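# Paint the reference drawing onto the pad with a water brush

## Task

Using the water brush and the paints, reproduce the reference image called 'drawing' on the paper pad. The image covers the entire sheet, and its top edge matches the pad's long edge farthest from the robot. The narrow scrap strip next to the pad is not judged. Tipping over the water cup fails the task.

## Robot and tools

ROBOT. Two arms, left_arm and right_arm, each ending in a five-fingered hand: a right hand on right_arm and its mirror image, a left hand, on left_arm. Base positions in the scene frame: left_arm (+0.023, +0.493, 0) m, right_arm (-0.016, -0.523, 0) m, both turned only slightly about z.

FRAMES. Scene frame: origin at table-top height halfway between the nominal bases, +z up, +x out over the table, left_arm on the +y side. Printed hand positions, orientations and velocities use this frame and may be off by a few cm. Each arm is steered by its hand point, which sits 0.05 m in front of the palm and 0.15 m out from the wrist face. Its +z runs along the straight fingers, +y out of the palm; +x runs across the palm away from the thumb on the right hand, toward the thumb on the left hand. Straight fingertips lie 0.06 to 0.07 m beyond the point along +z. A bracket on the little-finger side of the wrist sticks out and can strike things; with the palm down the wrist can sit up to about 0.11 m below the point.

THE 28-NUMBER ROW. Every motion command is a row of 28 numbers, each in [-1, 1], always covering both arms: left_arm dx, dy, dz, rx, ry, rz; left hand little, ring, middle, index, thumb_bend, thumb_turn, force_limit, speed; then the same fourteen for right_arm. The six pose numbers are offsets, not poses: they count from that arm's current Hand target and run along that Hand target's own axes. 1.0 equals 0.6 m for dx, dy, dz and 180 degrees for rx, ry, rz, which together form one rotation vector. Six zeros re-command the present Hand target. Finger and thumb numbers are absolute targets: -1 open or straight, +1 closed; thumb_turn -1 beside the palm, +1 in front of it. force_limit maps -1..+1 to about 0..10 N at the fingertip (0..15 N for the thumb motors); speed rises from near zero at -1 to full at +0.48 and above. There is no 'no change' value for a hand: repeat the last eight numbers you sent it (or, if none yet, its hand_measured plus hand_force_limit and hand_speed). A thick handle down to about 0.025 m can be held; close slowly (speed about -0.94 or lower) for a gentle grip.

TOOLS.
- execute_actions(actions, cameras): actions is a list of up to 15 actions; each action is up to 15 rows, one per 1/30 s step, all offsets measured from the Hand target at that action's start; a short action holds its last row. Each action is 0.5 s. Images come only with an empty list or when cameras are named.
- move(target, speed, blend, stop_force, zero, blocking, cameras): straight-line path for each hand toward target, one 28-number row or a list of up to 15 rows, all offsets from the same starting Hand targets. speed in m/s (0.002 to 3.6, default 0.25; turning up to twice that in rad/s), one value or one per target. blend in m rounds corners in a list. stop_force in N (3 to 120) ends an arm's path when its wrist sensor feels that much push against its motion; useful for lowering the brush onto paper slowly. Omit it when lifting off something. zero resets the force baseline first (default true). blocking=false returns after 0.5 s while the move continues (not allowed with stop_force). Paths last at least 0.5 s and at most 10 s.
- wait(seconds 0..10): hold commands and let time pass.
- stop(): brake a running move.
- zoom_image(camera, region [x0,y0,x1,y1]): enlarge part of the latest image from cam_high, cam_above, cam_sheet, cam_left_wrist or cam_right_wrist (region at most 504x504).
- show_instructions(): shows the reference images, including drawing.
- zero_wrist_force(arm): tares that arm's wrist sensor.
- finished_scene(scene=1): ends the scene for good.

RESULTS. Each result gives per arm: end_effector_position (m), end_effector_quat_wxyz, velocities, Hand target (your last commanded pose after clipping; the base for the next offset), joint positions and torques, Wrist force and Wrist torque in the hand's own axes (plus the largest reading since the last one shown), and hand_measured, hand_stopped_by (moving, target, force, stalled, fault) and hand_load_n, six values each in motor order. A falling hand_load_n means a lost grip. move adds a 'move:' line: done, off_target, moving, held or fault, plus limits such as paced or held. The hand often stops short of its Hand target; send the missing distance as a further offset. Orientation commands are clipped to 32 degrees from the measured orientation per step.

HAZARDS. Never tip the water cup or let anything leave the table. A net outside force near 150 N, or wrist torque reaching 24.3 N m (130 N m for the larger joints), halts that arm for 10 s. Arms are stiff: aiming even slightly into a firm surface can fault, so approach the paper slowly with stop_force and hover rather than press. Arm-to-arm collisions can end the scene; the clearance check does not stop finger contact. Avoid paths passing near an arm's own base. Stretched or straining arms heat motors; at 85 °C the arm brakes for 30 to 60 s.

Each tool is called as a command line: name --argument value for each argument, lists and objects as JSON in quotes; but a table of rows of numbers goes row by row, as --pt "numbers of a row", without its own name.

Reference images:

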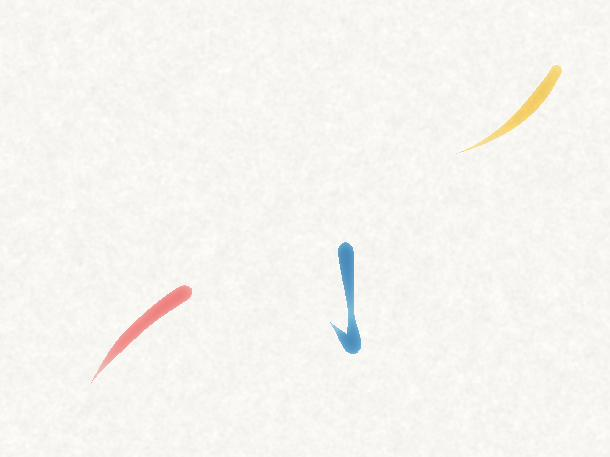

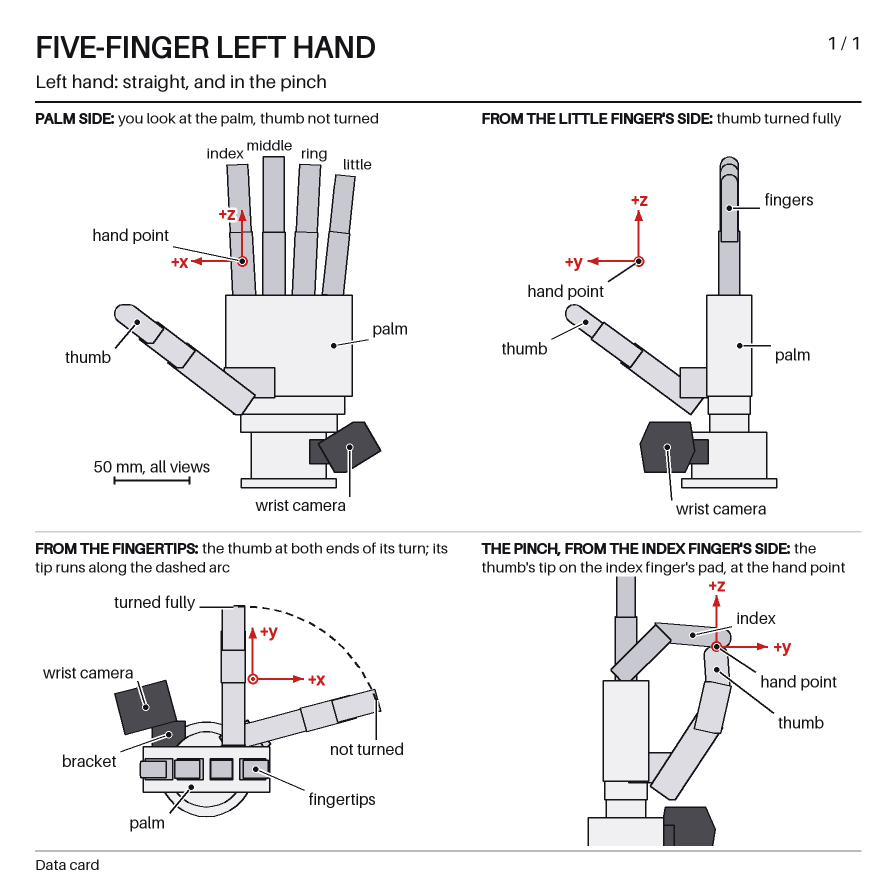

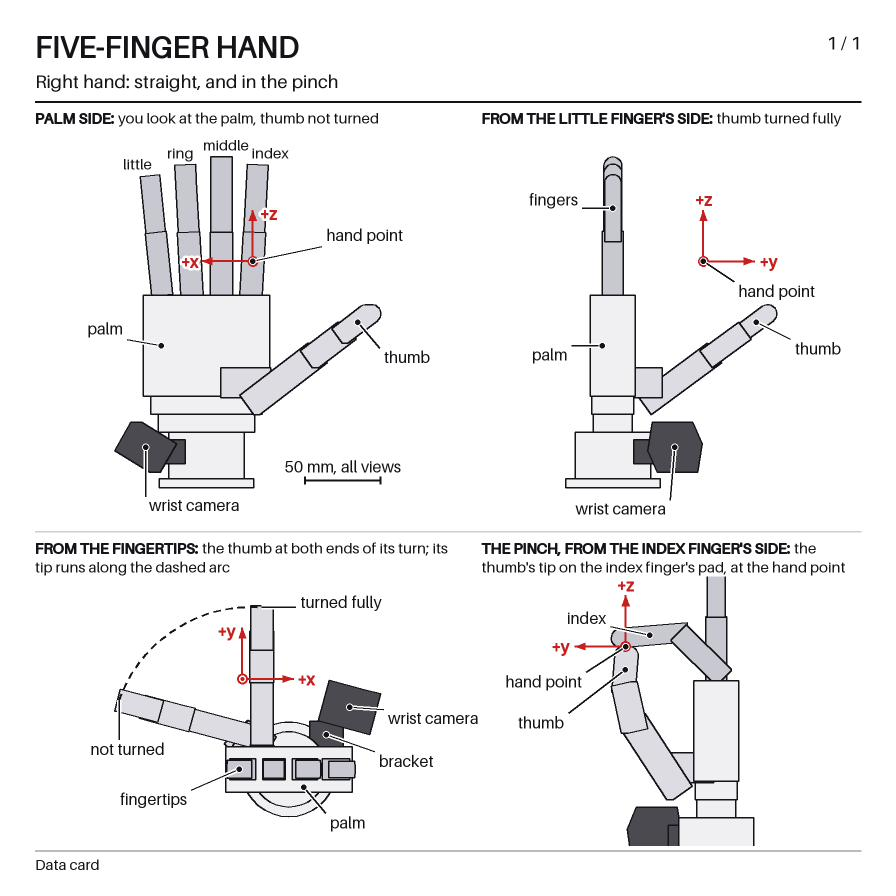

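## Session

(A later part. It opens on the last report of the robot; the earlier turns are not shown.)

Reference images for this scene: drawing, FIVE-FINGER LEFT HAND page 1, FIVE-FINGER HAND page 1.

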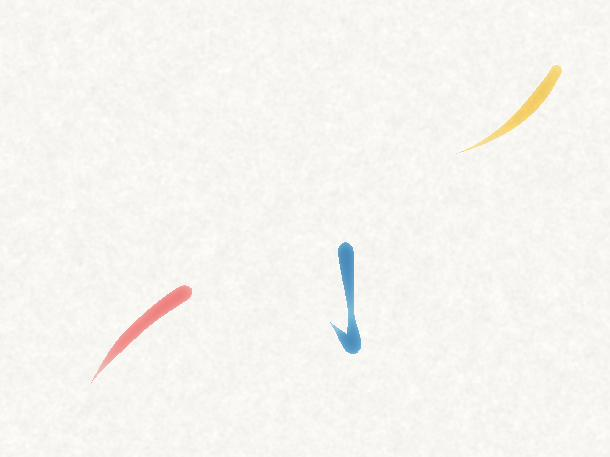

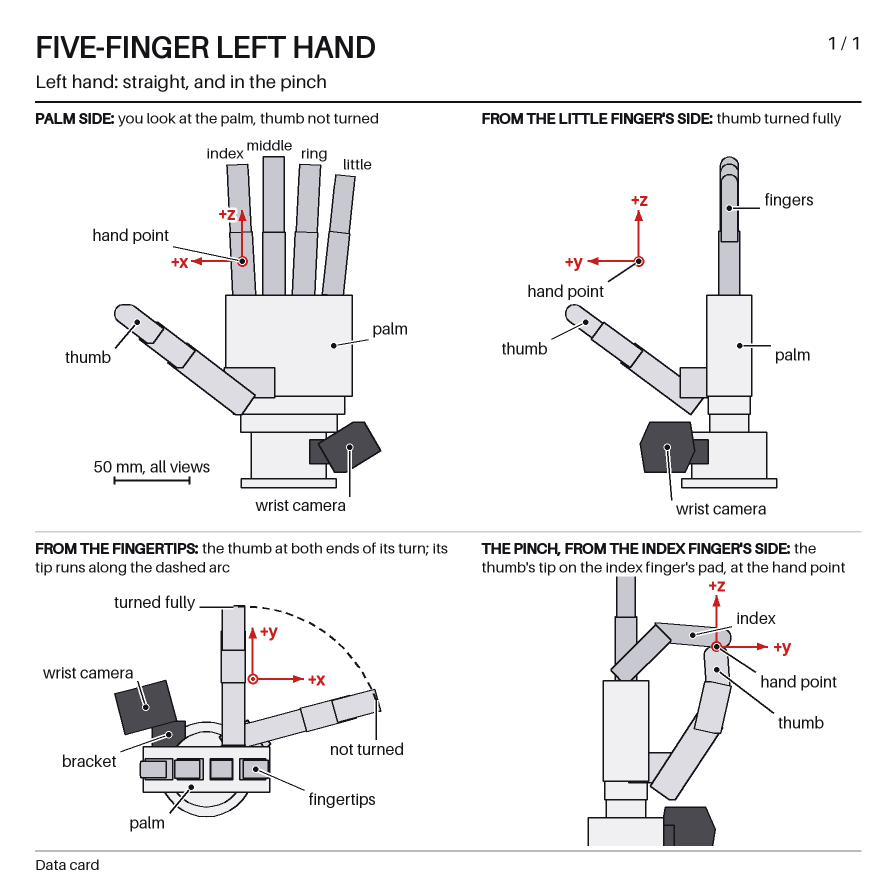

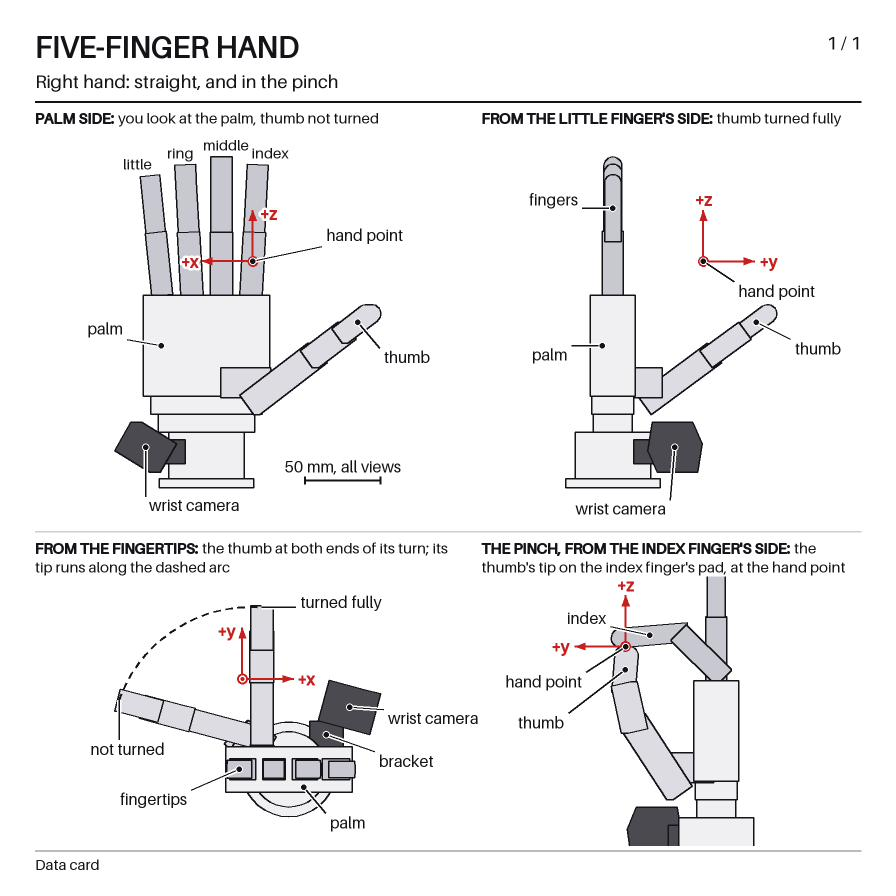

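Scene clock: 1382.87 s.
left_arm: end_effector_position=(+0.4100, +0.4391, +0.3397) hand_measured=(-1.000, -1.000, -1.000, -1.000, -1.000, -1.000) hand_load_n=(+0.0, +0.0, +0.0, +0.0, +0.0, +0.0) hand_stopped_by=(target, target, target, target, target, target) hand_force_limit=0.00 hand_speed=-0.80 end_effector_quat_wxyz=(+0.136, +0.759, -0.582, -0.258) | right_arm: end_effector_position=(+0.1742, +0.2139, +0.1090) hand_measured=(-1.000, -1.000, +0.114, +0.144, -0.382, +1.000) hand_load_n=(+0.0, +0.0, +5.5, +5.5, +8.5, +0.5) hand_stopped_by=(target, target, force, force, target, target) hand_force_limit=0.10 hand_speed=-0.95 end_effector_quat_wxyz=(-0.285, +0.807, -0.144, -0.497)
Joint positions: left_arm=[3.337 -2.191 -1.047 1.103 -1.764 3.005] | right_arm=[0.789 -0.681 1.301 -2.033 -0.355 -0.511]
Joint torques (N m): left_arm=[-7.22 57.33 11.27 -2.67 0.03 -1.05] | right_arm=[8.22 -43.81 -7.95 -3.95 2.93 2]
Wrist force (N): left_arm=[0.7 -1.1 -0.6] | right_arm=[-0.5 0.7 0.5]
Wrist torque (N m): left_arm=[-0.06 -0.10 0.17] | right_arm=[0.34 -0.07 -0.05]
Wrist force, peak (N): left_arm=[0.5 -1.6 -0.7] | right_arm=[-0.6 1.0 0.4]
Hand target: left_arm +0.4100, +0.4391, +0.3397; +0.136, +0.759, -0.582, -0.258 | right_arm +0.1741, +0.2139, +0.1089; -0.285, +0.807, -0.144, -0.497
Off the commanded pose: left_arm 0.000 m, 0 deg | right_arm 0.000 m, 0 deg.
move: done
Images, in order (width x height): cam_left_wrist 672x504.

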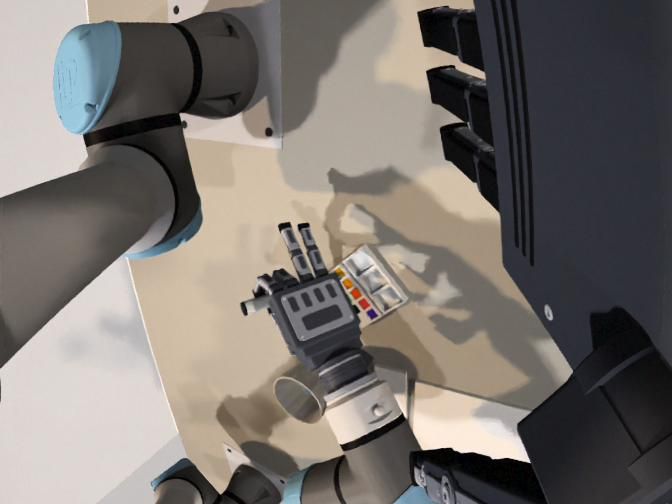

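wait --seconds 2 --cameras '["cam_left_wrist"]'

zoom_image --camera "cam_left_wrist" --region '[320, 260, 360, 295]'

Scene clock: 1389.80 s.
left_arm: end_effector_position=(+0.4100, +0.4391, +0.3397) hand_measured=(-1.000, -1.000, -1.000, -1.000, -1.000, -1.000) hand_load_n=(+0.0, +0.0, +0.0, +0.0, +0.0, +0.0) hand_stopped_by=(target, target, target, target, target, target) hand_force_limit=0.00 hand_speed=-0.80 end_effector_quat_wxyz=(+0.136, +0.759, -0.582, -0.258) | right_arm: end_effector_position=(+0.1741, +0.2139, +0.1089) hand_measured=(-1.000, -1.000, +0.114, +0.144, -0.382, +1.000) hand_load_n=(+0.0, +0.0, +5.5, +5.5, +8.5, +0.5) hand_stopped_by=(target, target, force, force, target, target) hand_force_limit=0.10 hand_speed=-0.95 end_effector_quat_wxyz=(-0.285, +0.807, -0.144, -0.497)
Joint positions: left_arm=[3.337 -2.191 -1.047 1.103 -1.764 3.005] | right_arm=[0.789 -0.681 1.301 -2.033 -0.355 -0.511]
Joint torques (N m): left_arm=[-8.09 57.04 12.21 -2.65 0.17 -1.09] | right_arm=[8.47 -42.76 -9.2 -3.49 2.86 1.84]
Wrist force (N): left_arm=[0.8 -1.2 -0.6] | right_arm=[-0.2 0.7 0.5]
Wrist torque (N m): left_arm=[-0.09 -0.11 0.18] | right_arm=[0.33 -0.10 -0.04]
Wrist force, peak (N): left_arm=[0.6 -1.5 -0.8] | right_arm=[-0.6 0.8 0.6]
Hand target: left_arm +0.4100, +0.4391, +0.3397; +0.136, +0.759, -0.582, -0.258 | right_arm +0.1741, +0.2139, +0.1089; -0.285, +0.807, -0.144, -0.497
Off the commanded pose: left_arm 0.000 m, 0 deg | right_arm 0.000 m, 0 deg.
wait: 2.00 s; at rest from the start
Images, in order (width x height): cam_left_wrist 672x504.

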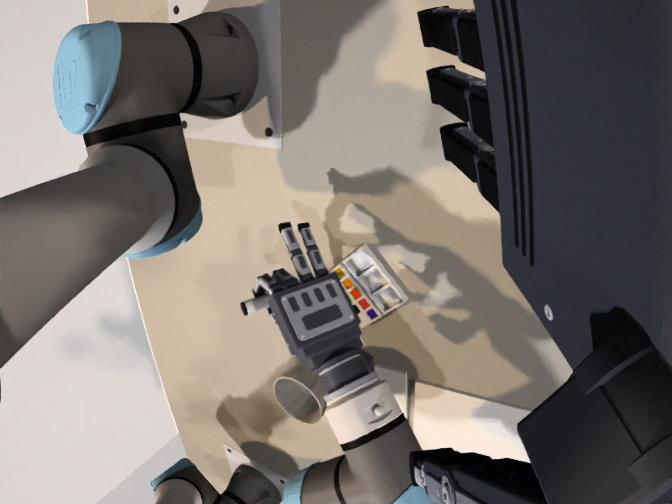

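Scaled by 12.600 from the camera's 672x504 image, which has a finer 960x720 frame.

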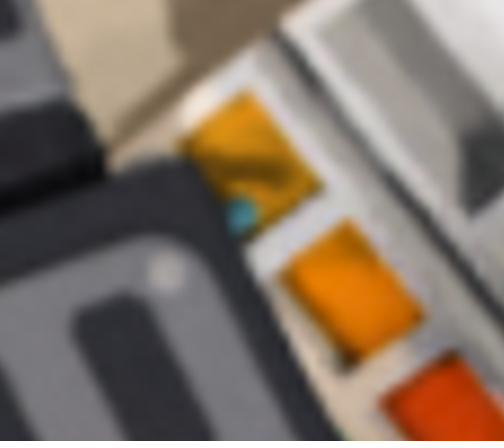

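move --pt "0 0 0 0 0 0 -1 -1 -1 -1 -1 -1 0 -0.8 0.0045 -0.0007 -0.0013 0 0 0 -1 -1 0.5 0.5 -0.38 1 0.1 -0.95" --pt "0 0 0 0 0 0 -1 -1 -1 -1 -1 -1 0 -0.8 0.0031 -0.0016 0.0032 0 0 0 -1 -1 0.5 0.5 -0.38 1 0.1 -0.95" --pt "0 0 0 0 0 0 -1 -1 -1 -1 -1 -1 0 -0.8 0.0014 0.0028 0.0036 0 0 0 -1 -1 0.5 0.5 -0.38 1 0.1 -0.95" --pt "0 0 0 0 0 0 -1 -1 -1 -1 -1 -1 0 -0.8 0.0028 0.0037 -0.0009 0 0 0 -1 -1 0.5 0.5 -0.38 1 0.1 -0.95" --pt "0 0 0 0 0 0 -1 -1 -1 -1 -1 -1 0 -0.8 0.0030 0.0011 0.0012 0 0 0 -1 -1 0.5 0.5 -0.38 1 0.1 -0.95" --cameras '["cam_left_wrist"]' --speed 0.01 --blend '[0.001,0.001,0.001,0.001,0]'

zoom_image --camera "cam_left_wrist" --region '[320, 260, 360, 295]'

Scene clock: 1405.20 s.
left_arm: end_effector_position=(+0.4100, +0.4391, +0.3397) hand_measured=(-1.000, -1.000, -1.000, -1.000, -1.000, -1.000) hand_load_n=(+0.0, +0.0, +0.0, +0.0, +0.0, +0.0) hand_stopped_by=(target, target, target, target, target, target) hand_force_limit=0.00 hand_speed=-0.80 end_effector_quat_wxyz=(+0.136, +0.759, -0.582, -0.258) | right_arm: end_effector_position=(+0.1742, +0.2138, +0.1069) hand_measured=(-1.000, -1.000, +0.114, +0.144, -0.382, +1.000) hand_load_n=(+0.0, +0.0, +5.5, +5.5, +8.5, +0.5) hand_stopped_by=(target, target, force, force, target, target) hand_force_limit=0.10 hand_speed=-0.95 end_effector_quat_wxyz=(-0.285, +0.807, -0.144, -0.497)
Joint positions: left_arm=[3.337 -2.191 -1.047 1.103 -1.764 3.005] | right_arm=[0.789 -0.678 1.301 -2.037 -0.356 -0.511]
Joint torques (N m): left_arm=[-7.97 56.42 11.82 -2.62 -0.02 -1.14] | right_arm=[8.76 -43.6 -30.75 -3.83 2.4 1.76]
Wrist force (N): left_arm=[0.6 -1.2 -0.6] | right_arm=[-0.6 0.7 0.3]
Wrist torque (N m): left_arm=[-0.07 -0.09 0.17] | right_arm=[0.35 -0.05 -0.06]
Wrist force, peak (N): left_arm=[0.6 -1.5 -0.8] | right_arm=[-0.5 1.0 0.4]
Hand target: left_arm +0.4100, +0.4391, +0.3397; +0.136, +0.759, -0.582, -0.258 | right_arm +0.1741, +0.2139, +0.1069; -0.285, +0.807, -0.144, -0.497
Off the commanded pose: left_arm 0.000 m, 0 deg | right_arm 0.000 m, 0 deg.
move: done
Images, in order (width x height): cam_left_wrist 672x504.

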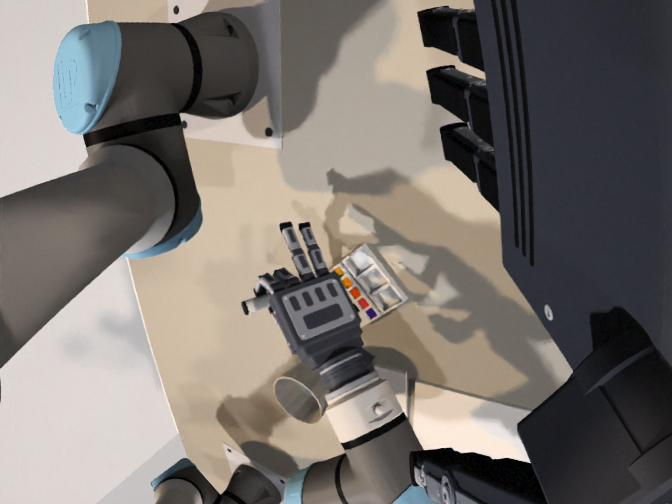

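Scaled by 12.600 from the camera's 672x504 image, which has a finer 960x720 frame.

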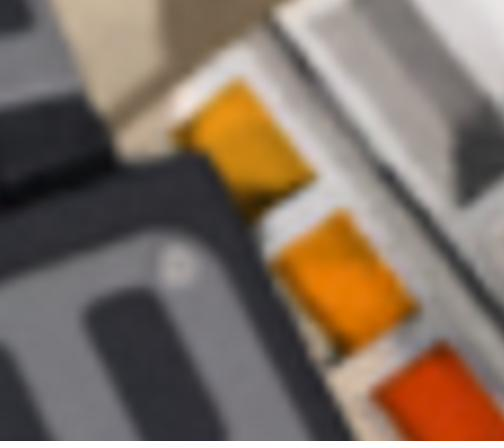

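move --target '[0,0,0,0,0,0,-1,-1,-1,-1,-1,-1,0,-0.8,-0.1032,-0.037,-0.0401,0,0,0,-1,-1,0.5,0.5,-0.38,1,0.1,-0.95]' --cameras '["cam_left_wrist"]' --speed 0.1

zoom_image --camera "cam_left_wrist" --region '[290, 260, 370, 325]'

Scene clock: 1410.23 s.
left_arm: end_effector_position=(+0.4100, +0.4391, +0.3397) hand_measured=(-1.000, -1.000, -1.000, -1.000, -1.000, -1.000) hand_load_n=(+0.0, +0.0, +0.0, +0.0, +0.0, +0.0) hand_stopped_by=(target, target, target, target, target, target) hand_force_limit=0.00 hand_speed=-0.80 end_effector_quat_wxyz=(+0.136, +0.759, -0.582, -0.258) | right_arm: end_effector_position=(+0.1741, +0.2139, +0.1769) hand_measured=(-1.000, -1.000, +0.114, +0.144, -0.382, +1.000) hand_load_n=(+0.0, +0.0, +5.5, +5.0, +8.5, +0.5) hand_stopped_by=(target, target, force, force, target, target) hand_force_limit=0.10 hand_speed=-0.95 end_effector_quat_wxyz=(-0.285, +0.807, -0.144, -0.497)
Joint positions: left_arm=[3.337 -2.191 -1.047 1.103 -1.764 3.005] | right_arm=[0.789 -0.769 1.269 -1.914 -0.355 -0.511]
Joint torques (N m): left_arm=[-7.78 56.5 13.12 -2.7 -0.01 -1.03] | right_arm=[-5.04 -69.09 -32.29 -0.43 0.61 -1.72]
Wrist force (N): left_arm=[0.7 -1.3 -0.4] | right_arm=[-0.3 0.8 0.5]
Wrist torque (N m): left_arm=[-0.11 -0.10 0.18] | right_arm=[0.35 -0.08 0.05]
Wrist force, peak (N): left_arm=[0.7 -1.5 -0.6] | right_arm=[0.5 1.2 0.7]
Hand target: left_arm +0.4100, +0.4391, +0.3397; +0.136, +0.759, -0.582, -0.258 | right_arm +0.1741, +0.2139, +0.1769; -0.285, +0.807, -0.144, -0.497
Off the commanded pose: left_arm 0.000 m, 0 deg | right_arm 0.000 m, 0 deg.
move: done
Images, in order (width x height): cam_left_wrist 672x504.

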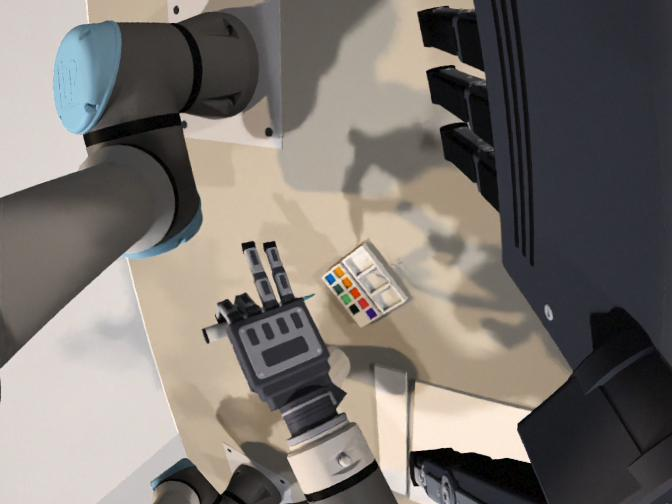

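Scaled by 6.300 from the camera's 672x504 image, which has a finer 960x720 frame.

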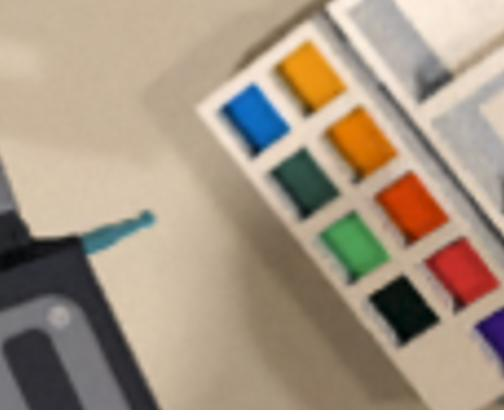

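move --pt "0 0 0 0 0 0 -1 -1 -1 -1 -1 -1 0 -0.8 -0.1371 -0.0491 -0.0533 0 0 0 -1 -1 0.5 0.5 -0.38 1 0.1 -0.95" --pt "0 0 0 0 0 0 -1 -1 -1 -1 -1 -1 0 -0.8 -0.0727 0.1137 -0.369 0 0 0 -1 -1 0.5 0.5 -0.38 1 0.1 -0.95" --pt "0 0 0 0 0 0 -1 -1 -1 -1 -1 -1 0 -0.8 0.141 0.1903 -0.2858 0 0 0 -1 -1 0.5 0.5 -0.38 1 0.1 -0.95" --cameras '["all"]' --speed 0.2 --blend '[0.03,0.03,0]'

Scene clock: 1422.07 s.
left_arm: end_effector_position=(+0.4100, +0.4391, +0.3397) hand_measured=(-1.000, -1.000, -1.000, -1.000, -1.000, -1.000) hand_load_n=(+0.0, +0.0, +0.0, +0.0, -0.5, +0.0) hand_stopped_by=(target, target, target, target, target, target) hand_force_limit=0.00 hand_speed=-0.80 end_effector_quat_wxyz=(+0.136, +0.759, -0.582, -0.258) | right_arm: end_effector_position=(+0.2779, +0.0238, +0.1250) hand_measured=(-1.000, -1.000, +0.114, +0.144, -0.382, +1.000) hand_load_n=(+0.0, +0.0, +5.5, +5.5, +8.5, +0.5) hand_stopped_by=(target, target, force, force, target, target) hand_force_limit=0.10 hand_speed=-0.95 end_effector_quat_wxyz=(-0.285, +0.807, -0.144, -0.497)
Joint positions: left_arm=[3.337 -2.191 -1.047 1.103 -1.764 3.005] | right_arm=[0.487 -0.874 1.459 -1.389 -0.497 -1.174]
Joint torques (N m): left_arm=[-8.24 56.52 12.76 -2.73 -0.08 -1.05] | right_arm=[9.66 -35.5 -7.29 -2.55 2.21 2.05]
Wrist force (N): left_arm=[0.6 -1.3 -0.6] | right_arm=[0.0 0.6 0.5]
Wrist torque (N m): left_arm=[-0.10 -0.09 0.17] | right_arm=[0.33 -0.14 -0.04]
Wrist force, peak (N): left_arm=[0.5 -1.7 -0.8] | right_arm=[1.0 0.9 1.0]
Hand target: left_arm +0.4100, +0.4391, +0.3397; +0.136, +0.759, -0.582, -0.258 | right_arm +0.2779, +0.0238, +0.1249; -0.285, +0.807, -0.144, -0.497
Off the commanded pose: left_arm 0.000 m, 0 deg | right_arm 0.000 m, 0 deg.
move: done

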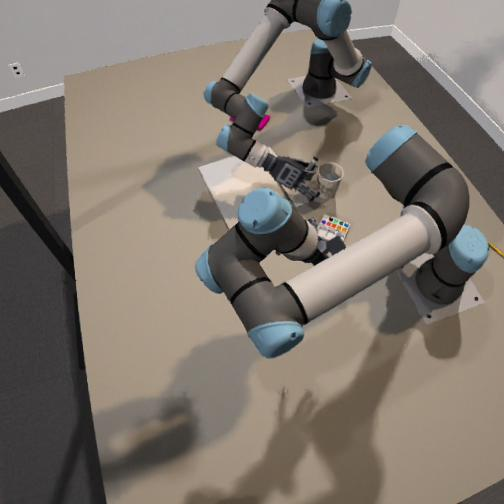

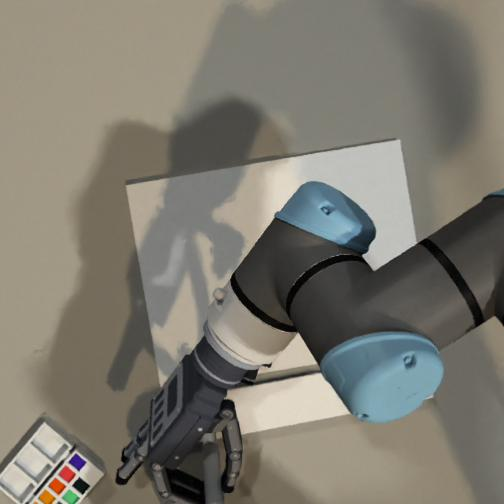

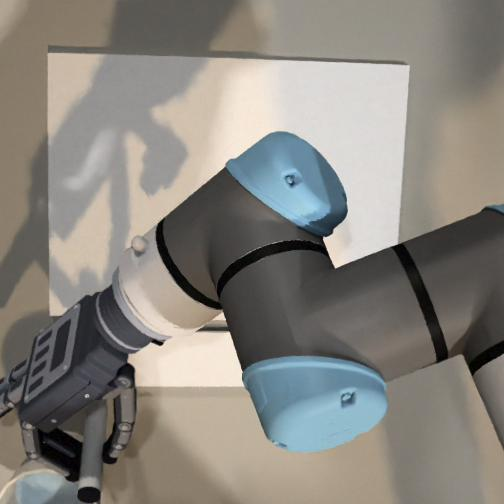

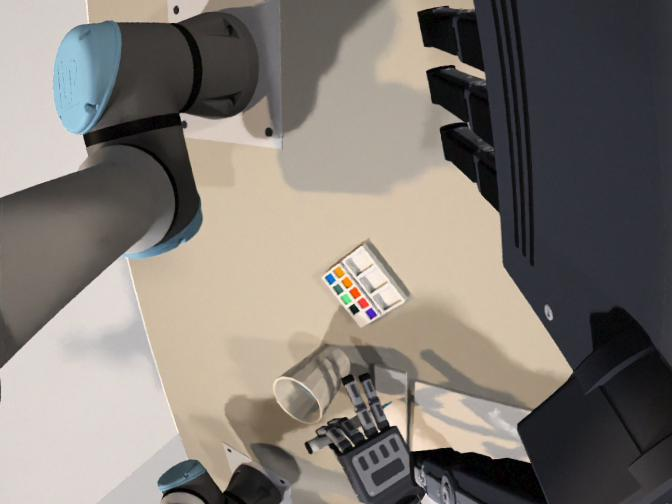

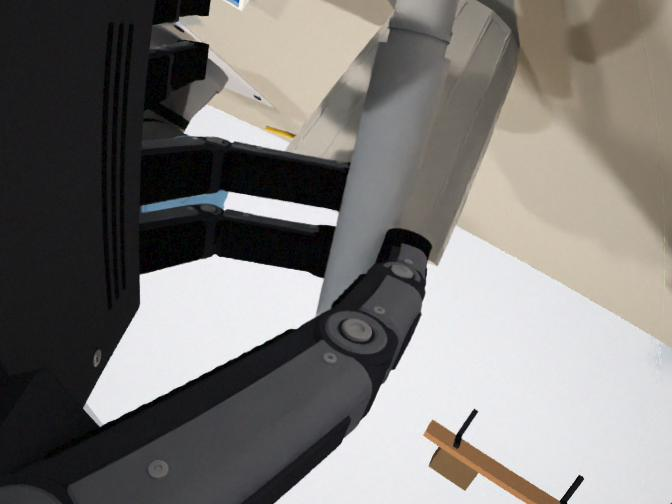

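zoom_image --camera "cam_left_wrist" --region '[340, 350, 440, 430]'

Scaled by 5.040 from the camera's 672x504 image, which has a finer 960x720 frame.

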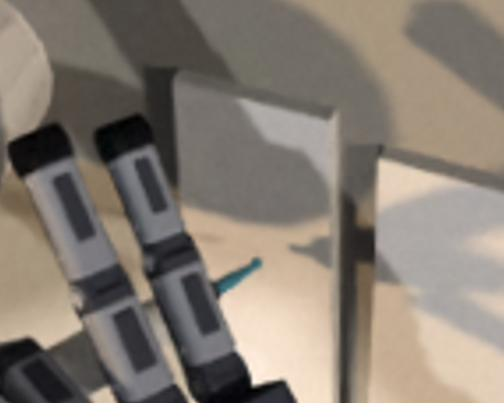

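move --target '[0,0,0,0,0,0,-1,-1,-1,-1,-1,-1,0,-0.8,0.0192,0.0069,0.0074,0,0,0,-1,-1,0.5,0.5,-0.38,1,0.1,-0.95]' --cameras '["cam_left_wrist"]' --speed 0.03

zoom_image --camera "cam_left_wrist" --region '[360, 370, 430, 430]'

move --target '[0,0,0,0,0,0,-1,-1,-1,-1,-1,-1,0,-0.8,0.0059,0.0021,0.0023,0,0,0,-1,-1,0.5,0.5,-0.38,1,0.1,-0.95]' --cameras '["cam_left_wrist"]' --speed 0.02

zoom_image --camera "cam_left_wrist" --region '[360, 370, 430, 430]'

Scene clock: 1431.93 s.
left_arm: end_effector_position=(+0.4100, +0.4391, +0.3397) hand_measured=(-1.000, -1.000, -1.000, -1.000, -1.000, -1.000) hand_load_n=(+0.0, +0.0, +0.0, +0.0, +0.0, +0.0) hand_stopped_by=(target, target, target, target, target, target) hand_force_limit=0.00 hand_speed=-0.80 end_effector_quat_wxyz=(+0.136, +0.759, -0.582, -0.258) | right_arm: end_effector_position=(+0.2779, +0.0238, +0.1120) hand_measured=(-1.000, -1.000, +0.114, +0.144, -0.382, +1.000) hand_load_n=(+0.0, +0.0, +5.5, +5.0, +8.5, +0.5) hand_stopped_by=(target, target, force, force, target, target) hand_force_limit=0.10 hand_speed=-0.95 end_effector_quat_wxyz=(-0.285, +0.807, -0.144, -0.497)
Joint positions: left_arm=[3.337 -2.191 -1.047 1.103 -1.764 3.005] | right_arm=[0.487 -0.857 1.467 -1.415 -0.497 -1.175]
Joint torques (N m): left_arm=[-7.76 55.91 13.12 -2.64 -0.18 -1.09] | right_arm=[-2.73 -37.35 -6.44 -2.6 0.19 0.12]
Wrist force (N): left_arm=[0.6 -1.1 -0.6] | right_arm=[-0.2 0.5 0.4]
Wrist torque (N m): left_arm=[-0.06 -0.09 0.17] | right_arm=[0.31 -0.13 -0.05]
Wrist force, peak (N): left_arm=[0.6 -1.5 -0.8] | right_arm=[-0.2 0.9 0.7]
Hand target: left_arm +0.4100, +0.4391, +0.3397; +0.136, +0.759, -0.582, -0.258 | right_arm +0.2779, +0.0238, +0.1119; -0.285, +0.807, -0.144, -0.497
Off the commanded pose: left_arm 0.000 m, 0 deg | right_arm 0.000 m, 0 deg.
move: done
Images, in order (width x height): cam_left_wrist 672x504.

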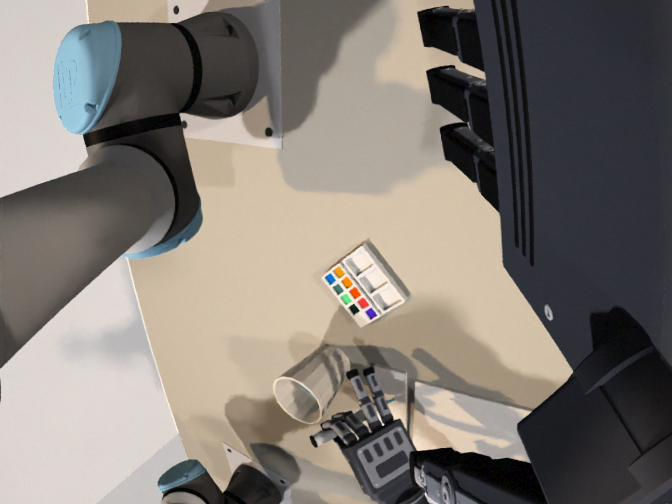

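Scaled by 7.200 from the camera's 672x504 image, which has a finer 960x720 frame.

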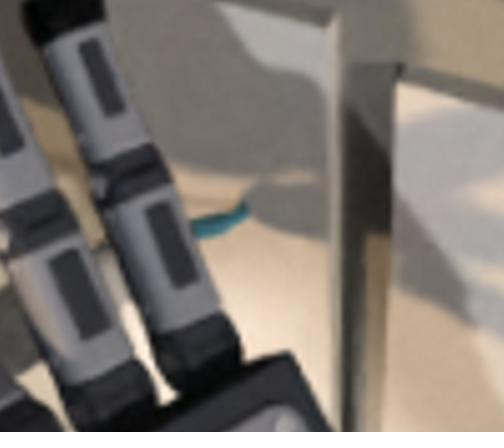

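Scene clock: 1432.63 s.
left_arm: end_effector_position=(+0.4100, +0.4391, +0.3397) hand_measured=(-1.000, -1.000, -1.000, -1.000, -1.000, -1.000) hand_load_n=(+0.0, +0.0, +0.0, +0.0, +0.0, +0.5) hand_stopped_by=(target, target, target, target, target, target) hand_force_limit=0.00 hand_speed=-0.80 end_effector_quat_wxyz=(+0.136, +0.759, -0.582, -0.258) | right_arm: end_effector_position=(+0.2779, +0.0238, +0.1080) hand_measured=(-1.000, -1.000, +0.114, +0.144, -0.382, +1.000) hand_load_n=(+0.0, +0.0, +5.5, +5.5, +8.5, +0.5) hand_stopped_by=(target, target, force, force, target, target) hand_force_limit=0.10 hand_speed=-0.95 end_effector_quat_wxyz=(-0.285, +0.807, -0.144, -0.497)
Joint positions: left_arm=[3.337 -2.191 -1.047 1.103 -1.764 3.005] | right_arm=[0.487 -0.851 1.469 -1.422 -0.497 -1.174]
Joint torques (N m): left_arm=[-7.68 56.61 12.98 -2.71 -0.2 -1.09] | right_arm=[-6.92 -35.89 -7.57 -2.71 0.63 1.53]
Wrist force (N): left_arm=[0.6 -1.2 -0.6] | right_arm=[-0.1 0.5 0.7]
Wrist torque (N m): left_arm=[-0.09 -0.08 0.17] | right_arm=[0.30 -0.14 -0.05]
Wrist force, peak (N): left_arm=[0.7 -1.5 -0.5] | right_arm=[-0.2 0.7 0.6]
Hand target: left_arm +0.4100, +0.4391, +0.3397; +0.136, +0.759, -0.582, -0.258 | right_arm +0.2779, +0.0238, +0.1079; -0.285, +0.807, -0.144, -0.497
Off the commanded pose: left_arm 0.000 m, 0 deg | right_arm 0.000 m, 0 deg.
move: done
Images, in order (width x height): cam_left_wrist 672x504.

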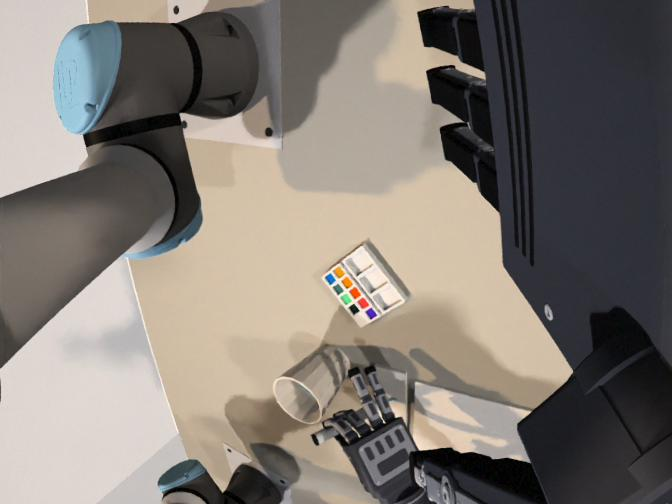

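Scaled by 7.200 from the camera's 672x504 image, which has a finer 960x720 frame.

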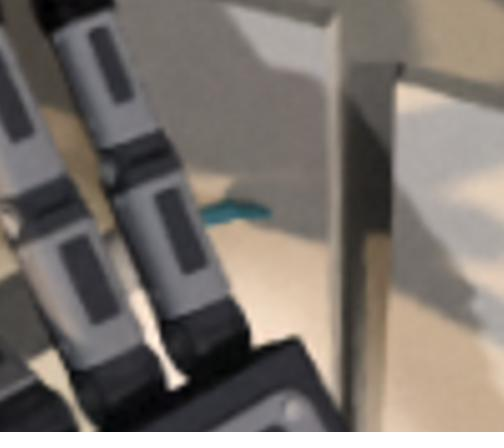

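move --pt "0 0 0 0 0 0 -1 -1 -1 -1 -1 -1 0 -0.8 0.0006 0.024 -0.0237 0 0 0 -1 -1 0.5 0.5 -0.38 1 0.1 -0.95" --pt "0 0 0 0 0 0 -1 -1 -1 -1 -1 -1 0 -0.8 -0.1467 -0.0288 -0.081 0 0 0 -1 -1 0.5 0.5 -0.38 1 0.1 -0.95" --cameras '["cam_left_wrist","cam_sheet"]' --speed '[0.03,0.1]'

zoom_image --camera "cam_left_wrist" --region '[340, 350, 440, 430]'

Scene clock: 1440.37 s.
left_arm: end_effector_position=(+0.4100, +0.4391, +0.3397) hand_measured=(-1.000, -1.000, -1.000, -1.000, -1.000, -1.000) hand_load_n=(+0.0, +0.0, +0.0, +0.0, +0.0, +0.0) hand_stopped_by=(target, target, target, target, target, target) hand_force_limit=0.00 hand_speed=-0.80 end_effector_quat_wxyz=(+0.136, +0.759, -0.582, -0.258) | right_arm: end_effector_position=(+0.2809, +0.0038, +0.2079) hand_measured=(-1.000, -1.000, +0.114, +0.144, -0.382, +1.000) hand_load_n=(+0.0, +0.0, +5.5, +5.0, +8.5, +0.5) hand_stopped_by=(target, target, force, force, target, target) hand_force_limit=0.10 hand_speed=-0.95 end_effector_quat_wxyz=(-0.285, +0.807, -0.144, -0.497)
Joint positions: left_arm=[3.337 -2.191 -1.047 1.103 -1.764 3.005] | right_arm=[0.458 -0.989 1.41 -1.189 -0.518 -1.216]
Joint torques (N m): left_arm=[-7.78 57.38 12.16 -2.68 -0.38 -1.1] | right_arm=[-8.92 -60.13 -31.17 0.71 -0.57 -2.13]
Wrist force (N): left_arm=[0.7 -1.2 -0.6] | right_arm=[-0.2 0.6 0.3]
Wrist torque (N m): left_arm=[-0.08 -0.11 0.17] | right_arm=[0.33 -0.12 0.05]
Wrist force, peak (N): left_arm=[0.7 -1.5 -0.8] | right_arm=[0.3 0.9 0.7]
Hand target: left_arm +0.4100, +0.4391, +0.3397; +0.136, +0.759, -0.582, -0.258 | right_arm +0.2810, +0.0038, +0.2079; -0.285, +0.807, -0.144, -0.497
Off the commanded pose: left_arm 0.000 m, 0 deg | right_arm 0.000 m, 0 deg.
move: done
Images, in order (width x height): cam_sheet 504x504, cam_left_wrist 672x504.

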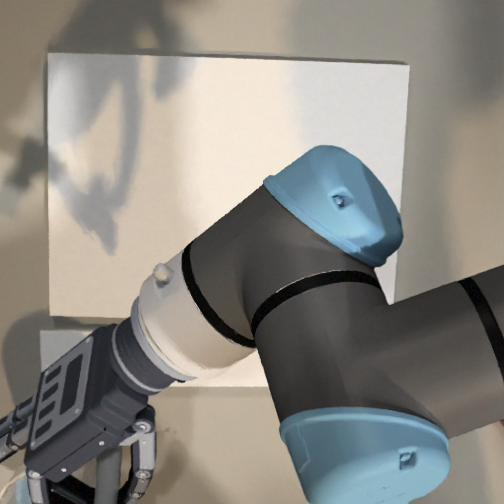

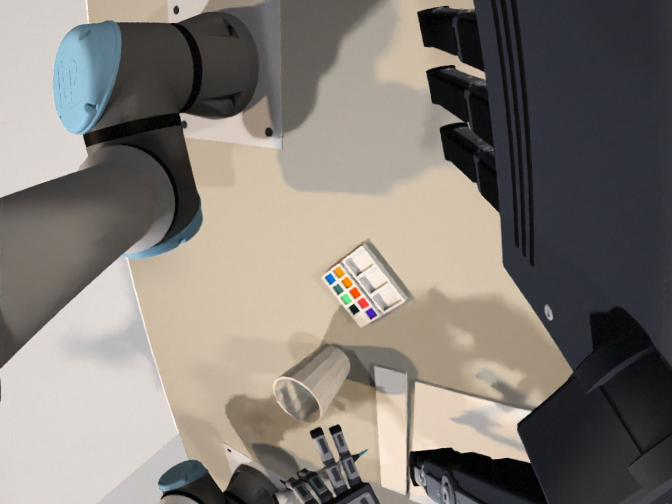

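Scaled by 5.040 from the camera's 672x504 image, which has a finer 960x720 frame.

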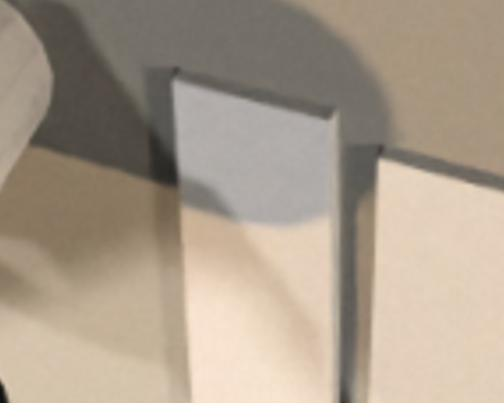

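zoom_image --camera "cam_left_wrist" --region '[335, 430, 395, 475]'

Scaled by 8.400 from the camera's 672x504 image, which has a finer 960x720 frame.

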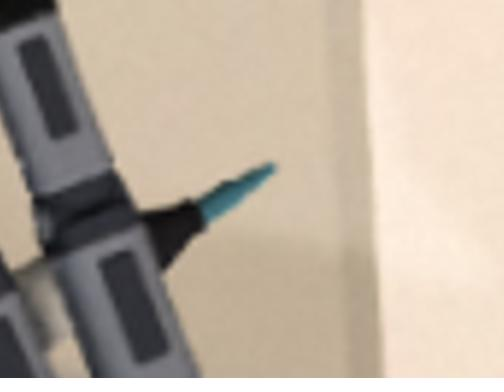

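move --pt "0 0 0 0 0 0 -1 -1 -1 -1 -1 -1 0 -0.8 -0.1357 -0.0486 -0.0528 0 0 0 -1 -1 0.5 0.5 -0.38 1 0.1 -0.95" --pt "0 0 0 0 0 0 -1 -1 -1 -1 -1 -1 0 -0.8 -0.2129 -0.0256 0.1245 0 0 0 -1 -1 0.5 0.5 -0.38 1 0.1 -0.95" --pt "0 0 0 0 0 0 -1 -1 -1 -1 -1 -1 0 -0.8 0.0066 0.053 0.2098 0 0 0 -1 -1 0.5 0.5 -0.38 1 0.1 -0.95" --cameras '["cam_left_wrist","cam_sheet"]' --speed '[0.2,0.2,0.05]' --blend '[0.02,0,0]'

zoom_image --camera "cam_left_wrist" --region '[315, 255, 365, 300]'

zoom_image --camera "cam_sheet" --region '[30, 310, 230, 410]'

Scene clock: 1474.97 s.
left_arm: end_effector_position=(+0.4100, +0.4391, +0.3397) hand_measured=(-1.000, -1.000, -1.000, -1.000, -1.000, -1.000) hand_load_n=(+0.5, +0.0, +0.0, +0.0, +0.0, +0.0) hand_stopped_by=(target, target, target, target, target, target) hand_force_limit=0.00 hand_speed=-0.80 end_effector_quat_wxyz=(+0.136, +0.759, -0.582, -0.258) | right_arm: end_effector_position=(+0.1758, +0.0546, +0.1512) hand_measured=(-1.000, -1.000, +0.114, +0.144, -0.382, +1.000) hand_load_n=(+0.0, +0.0, +5.5, +5.0, +8.5, +0.5) hand_stopped_by=(target, target, force, force, target, target) hand_force_limit=0.10 hand_speed=-0.95 end_effector_quat_wxyz=(-0.285, +0.807, -0.144, -0.497)
Joint positions: left_arm=[3.337 -2.191 -1.047 1.103 -1.764 3.005] | right_arm=[0.613 -1.012 1.672 -1.667 -0.419 -0.949]
Joint torques (N m): left_arm=[-6.09 56.63 13.48 -2.71 -0.38 -1.08] | right_arm=[-3.58 -30.85 -6.57 -3.13 1.7 1.85]
Wrist force (N): left_arm=[0.5 -1.2 -0.8] | right_arm=[-0.3 0.6 0.5]
Wrist torque (N m): left_arm=[-0.07 -0.08 0.16] | right_arm=[0.33 -0.08 -0.06]
Wrist force, peak (N): left_arm=[0.7 -1.6 -0.6] | right_arm=[-0.7 0.9 1.7]
Hand target: left_arm +0.4100, +0.4391, +0.3397; +0.136, +0.759, -0.582, -0.258 | right_arm +0.1758, +0.0546, +0.1511; -0.285, +0.807, -0.144, -0.497
Off the commanded pose: left_arm 0.000 m, 0 deg | right_arm 0.000 m, 0 deg.
move: done
Images, in order (width x height): cam_sheet 504x504, cam_left_wrist 672x504.

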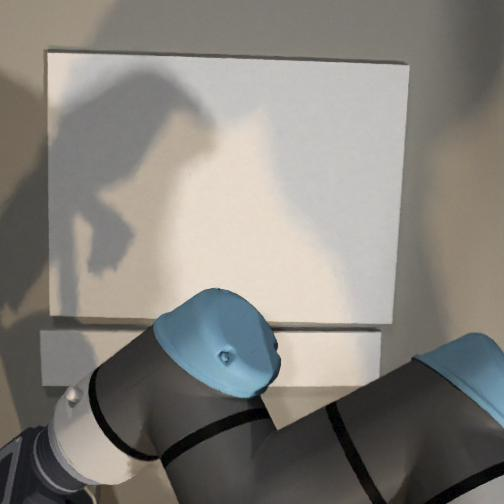

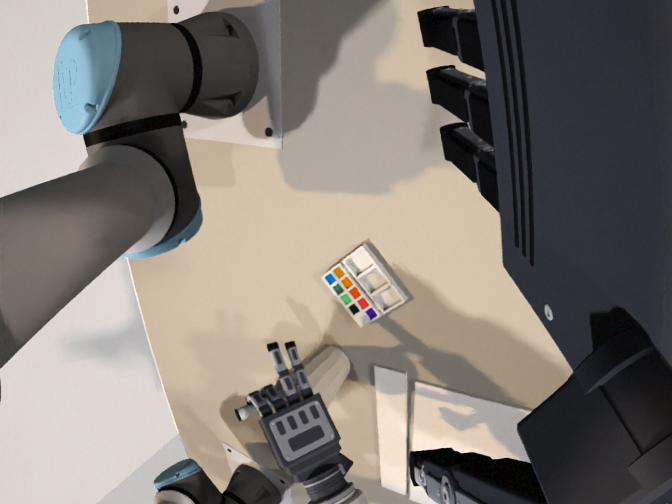

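Scaled by 10.080 from the camera's 672x504 image, which has a finer 960x720 frame.

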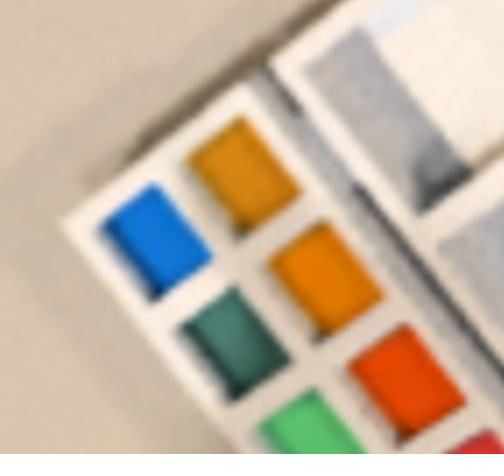

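Scaled by 2.520 from the camera's 504x504 image, which has a finer 720x720 frame.

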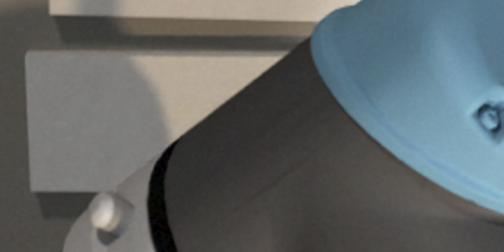

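move --pt "0 0 0 0 0 0 -1 -1 -1 -1 -1 -1 0 -0.8 -0.2196 -0.0787 -0.0854 0 0 0 -1 -1 0.5 0.5 -0.38 1 0.1 -0.95" --pt "0 0 0 0 0 0 -1 -1 -1 -1 -1 -1 0 -0.8 -0.2076 -0.2908 0.0793 0 0 0 -1 -1 0.5 0.5 -0.38 1 0.1 -0.95" --pt "0 0 0 0 0 0 -1 -1 -1 -1 -1 -1 0 -0.8 0.0506 -0.1983 0.1797 0 0 0 -1 -1 0.5 0.5 -0.38 1 0.1 -0.95" --cameras '["cam_left_wrist"]' --speed '[0.06,0.15,0.12]' --blend '[0.01,0.02,0]'

zoom_image --camera "cam_left_wrist" --region '[315, 255, 365, 300]'

Scene clock: 1487.47 s.
left_arm: end_effector_position=(+0.4100, +0.4391, +0.3397) hand_measured=(-1.000, -1.000, -1.000, -1.000, -1.000, -1.000) hand_load_n=(+0.0, +0.0, +0.0, +0.0, +0.0, +0.0) hand_stopped_by=(target, target, target, target, target, target) hand_force_limit=0.00 hand_speed=-0.80 end_effector_quat_wxyz=(+0.136, +0.759, -0.582, -0.258) | right_arm: end_effector_position=(+0.1737, +0.2159, +0.1249) hand_measured=(-1.000, -1.000, +0.114, +0.144, -0.382, +1.000) hand_load_n=(+0.0, +0.0, +5.5, +5.5, +8.5, +0.5) hand_stopped_by=(target, target, force, force, target, target) hand_force_limit=0.10 hand_speed=-0.95 end_effector_quat_wxyz=(-0.285, +0.807, -0.144, -0.497)
Joint positions: left_arm=[3.337 -2.191 -1.047 1.103 -1.764 3.005] | right_arm=[0.791 -0.7 1.29 -2.011 -0.355 -0.504]
Joint torques (N m): left_arm=[-6.51 57.3 13.21 -2.88 -0.51 -1.1] | right_arm=[3.41 -43.23 -8.18 -3.57 3 1.98]
Wrist force (N): left_arm=[0.6 -1.2 -0.8] | right_arm=[-0.5 0.7 0.2]
Wrist torque (N m): left_arm=[-0.07 -0.09 0.17] | right_arm=[0.36 -0.04 -0.06]
Wrist force, peak (N): left_arm=[0.8 -1.5 -0.8] | right_arm=[0.2 1.2 0.8]
Hand target: left_arm +0.4100, +0.4391, +0.3397; +0.136, +0.759, -0.582, -0.258 | right_arm +0.1737, +0.2159, +0.1248; -0.285, +0.807, -0.144, -0.497
Off the commanded pose: left_arm 0.000 m, 0 deg | right_arm 0.000 m, 0 deg.
move: done
Images, in order (width x height): cam_left_wrist 672x504.

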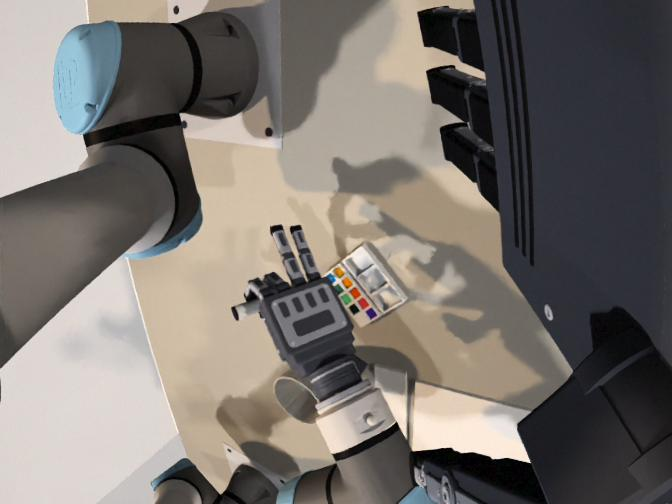

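Scaled by 10.080 from the camera's 672x504 image, which has a finer 960x720 frame.

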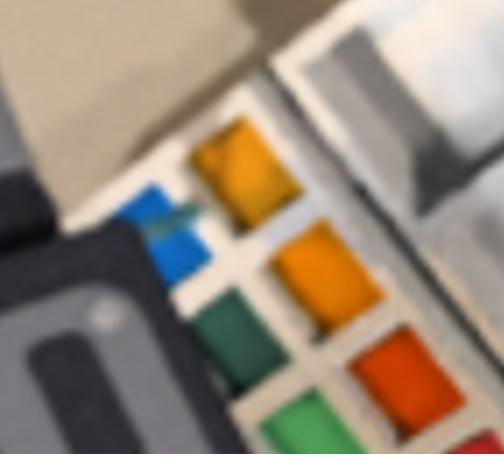

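move --target '[0,0,0,0,0,0,-1,-1,-1,-1,-1,-1,0,-0.8,0.0177,0.0063,0.0069,0,0,0,-1,-1,0.5,0.5,-0.38,1,0.1,-0.95]' --cameras '["cam_left_wrist"]' --speed 0.02

zoom_image --camera "cam_left_wrist" --region '[315, 255, 365, 300]'

Scene clock: 1491.13 s.
left_arm: end_effector_position=(+0.4100, +0.4391, +0.3397) hand_measured=(-1.000, -1.000, -1.000, -1.000, -1.000, -1.000) hand_load_n=(+0.0, +0.0, +0.0, +0.0, +0.0, +0.0) hand_stopped_by=(target, target, target, target, target, target) hand_force_limit=0.00 hand_speed=-0.80 end_effector_quat_wxyz=(+0.136, +0.759, -0.582, -0.258) | right_arm: end_effector_position=(+0.1737, +0.2159, +0.1129) hand_measured=(-1.000, -1.000, +0.114, +0.144, -0.382, +1.000) hand_load_n=(+0.0, +0.0, +5.5, +5.5, +8.5, +0.5) hand_stopped_by=(target, target, force, force, target, target) hand_force_limit=0.10 hand_speed=-0.95 end_effector_quat_wxyz=(-0.285, +0.807, -0.144, -0.497)
Joint positions: left_arm=[3.337 -2.191 -1.047 1.103 -1.764 3.005] | right_arm=[0.791 -0.683 1.294 -2.031 -0.355 -0.504]
Joint torques (N m): left_arm=[-6.29 57 13.9 -2.83 -0.56 -0.96] | right_arm=[8.05 -43.55 -8.56 -3.57 2.69 0.98]
Wrist force (N): left_arm=[0.9 -1.1 -0.6] | right_arm=[-0.5 0.7 0.4]
Wrist torque (N m): left_arm=[-0.06 -0.13 0.18] | right_arm=[0.34 -0.05 -0.06]
Wrist force, peak (N): left_arm=[0.8 -1.5 -0.7] | right_arm=[-0.5 0.9 0.4]
Hand target: left_arm +0.4100, +0.4391, +0.3397; +0.136, +0.759, -0.582, -0.258 | right_arm +0.1737, +0.2159, +0.1128; -0.285, +0.807, -0.144, -0.497
Off the commanded pose: left_arm 0.000 m, 0 deg | right_arm 0.000 m, 0 deg.
move: done
Images, in order (width x height): cam_left_wrist 672x504.

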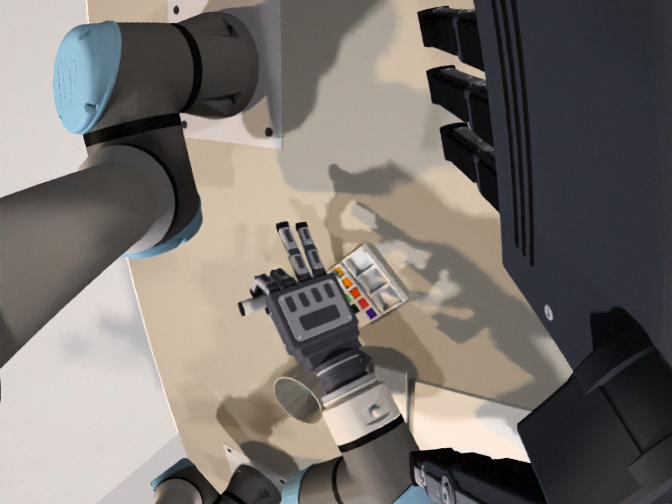

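Scaled by 10.080 from the camera's 672x504 image, which has a finer 960x720 frame.

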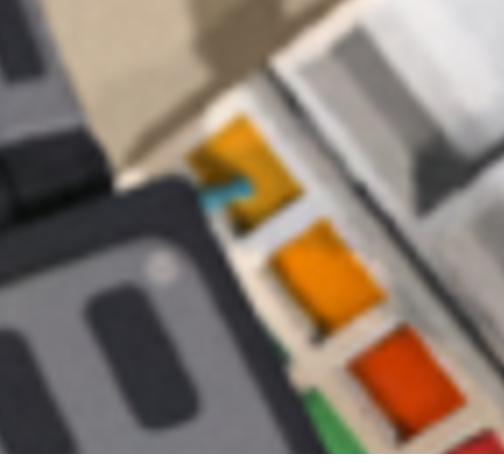

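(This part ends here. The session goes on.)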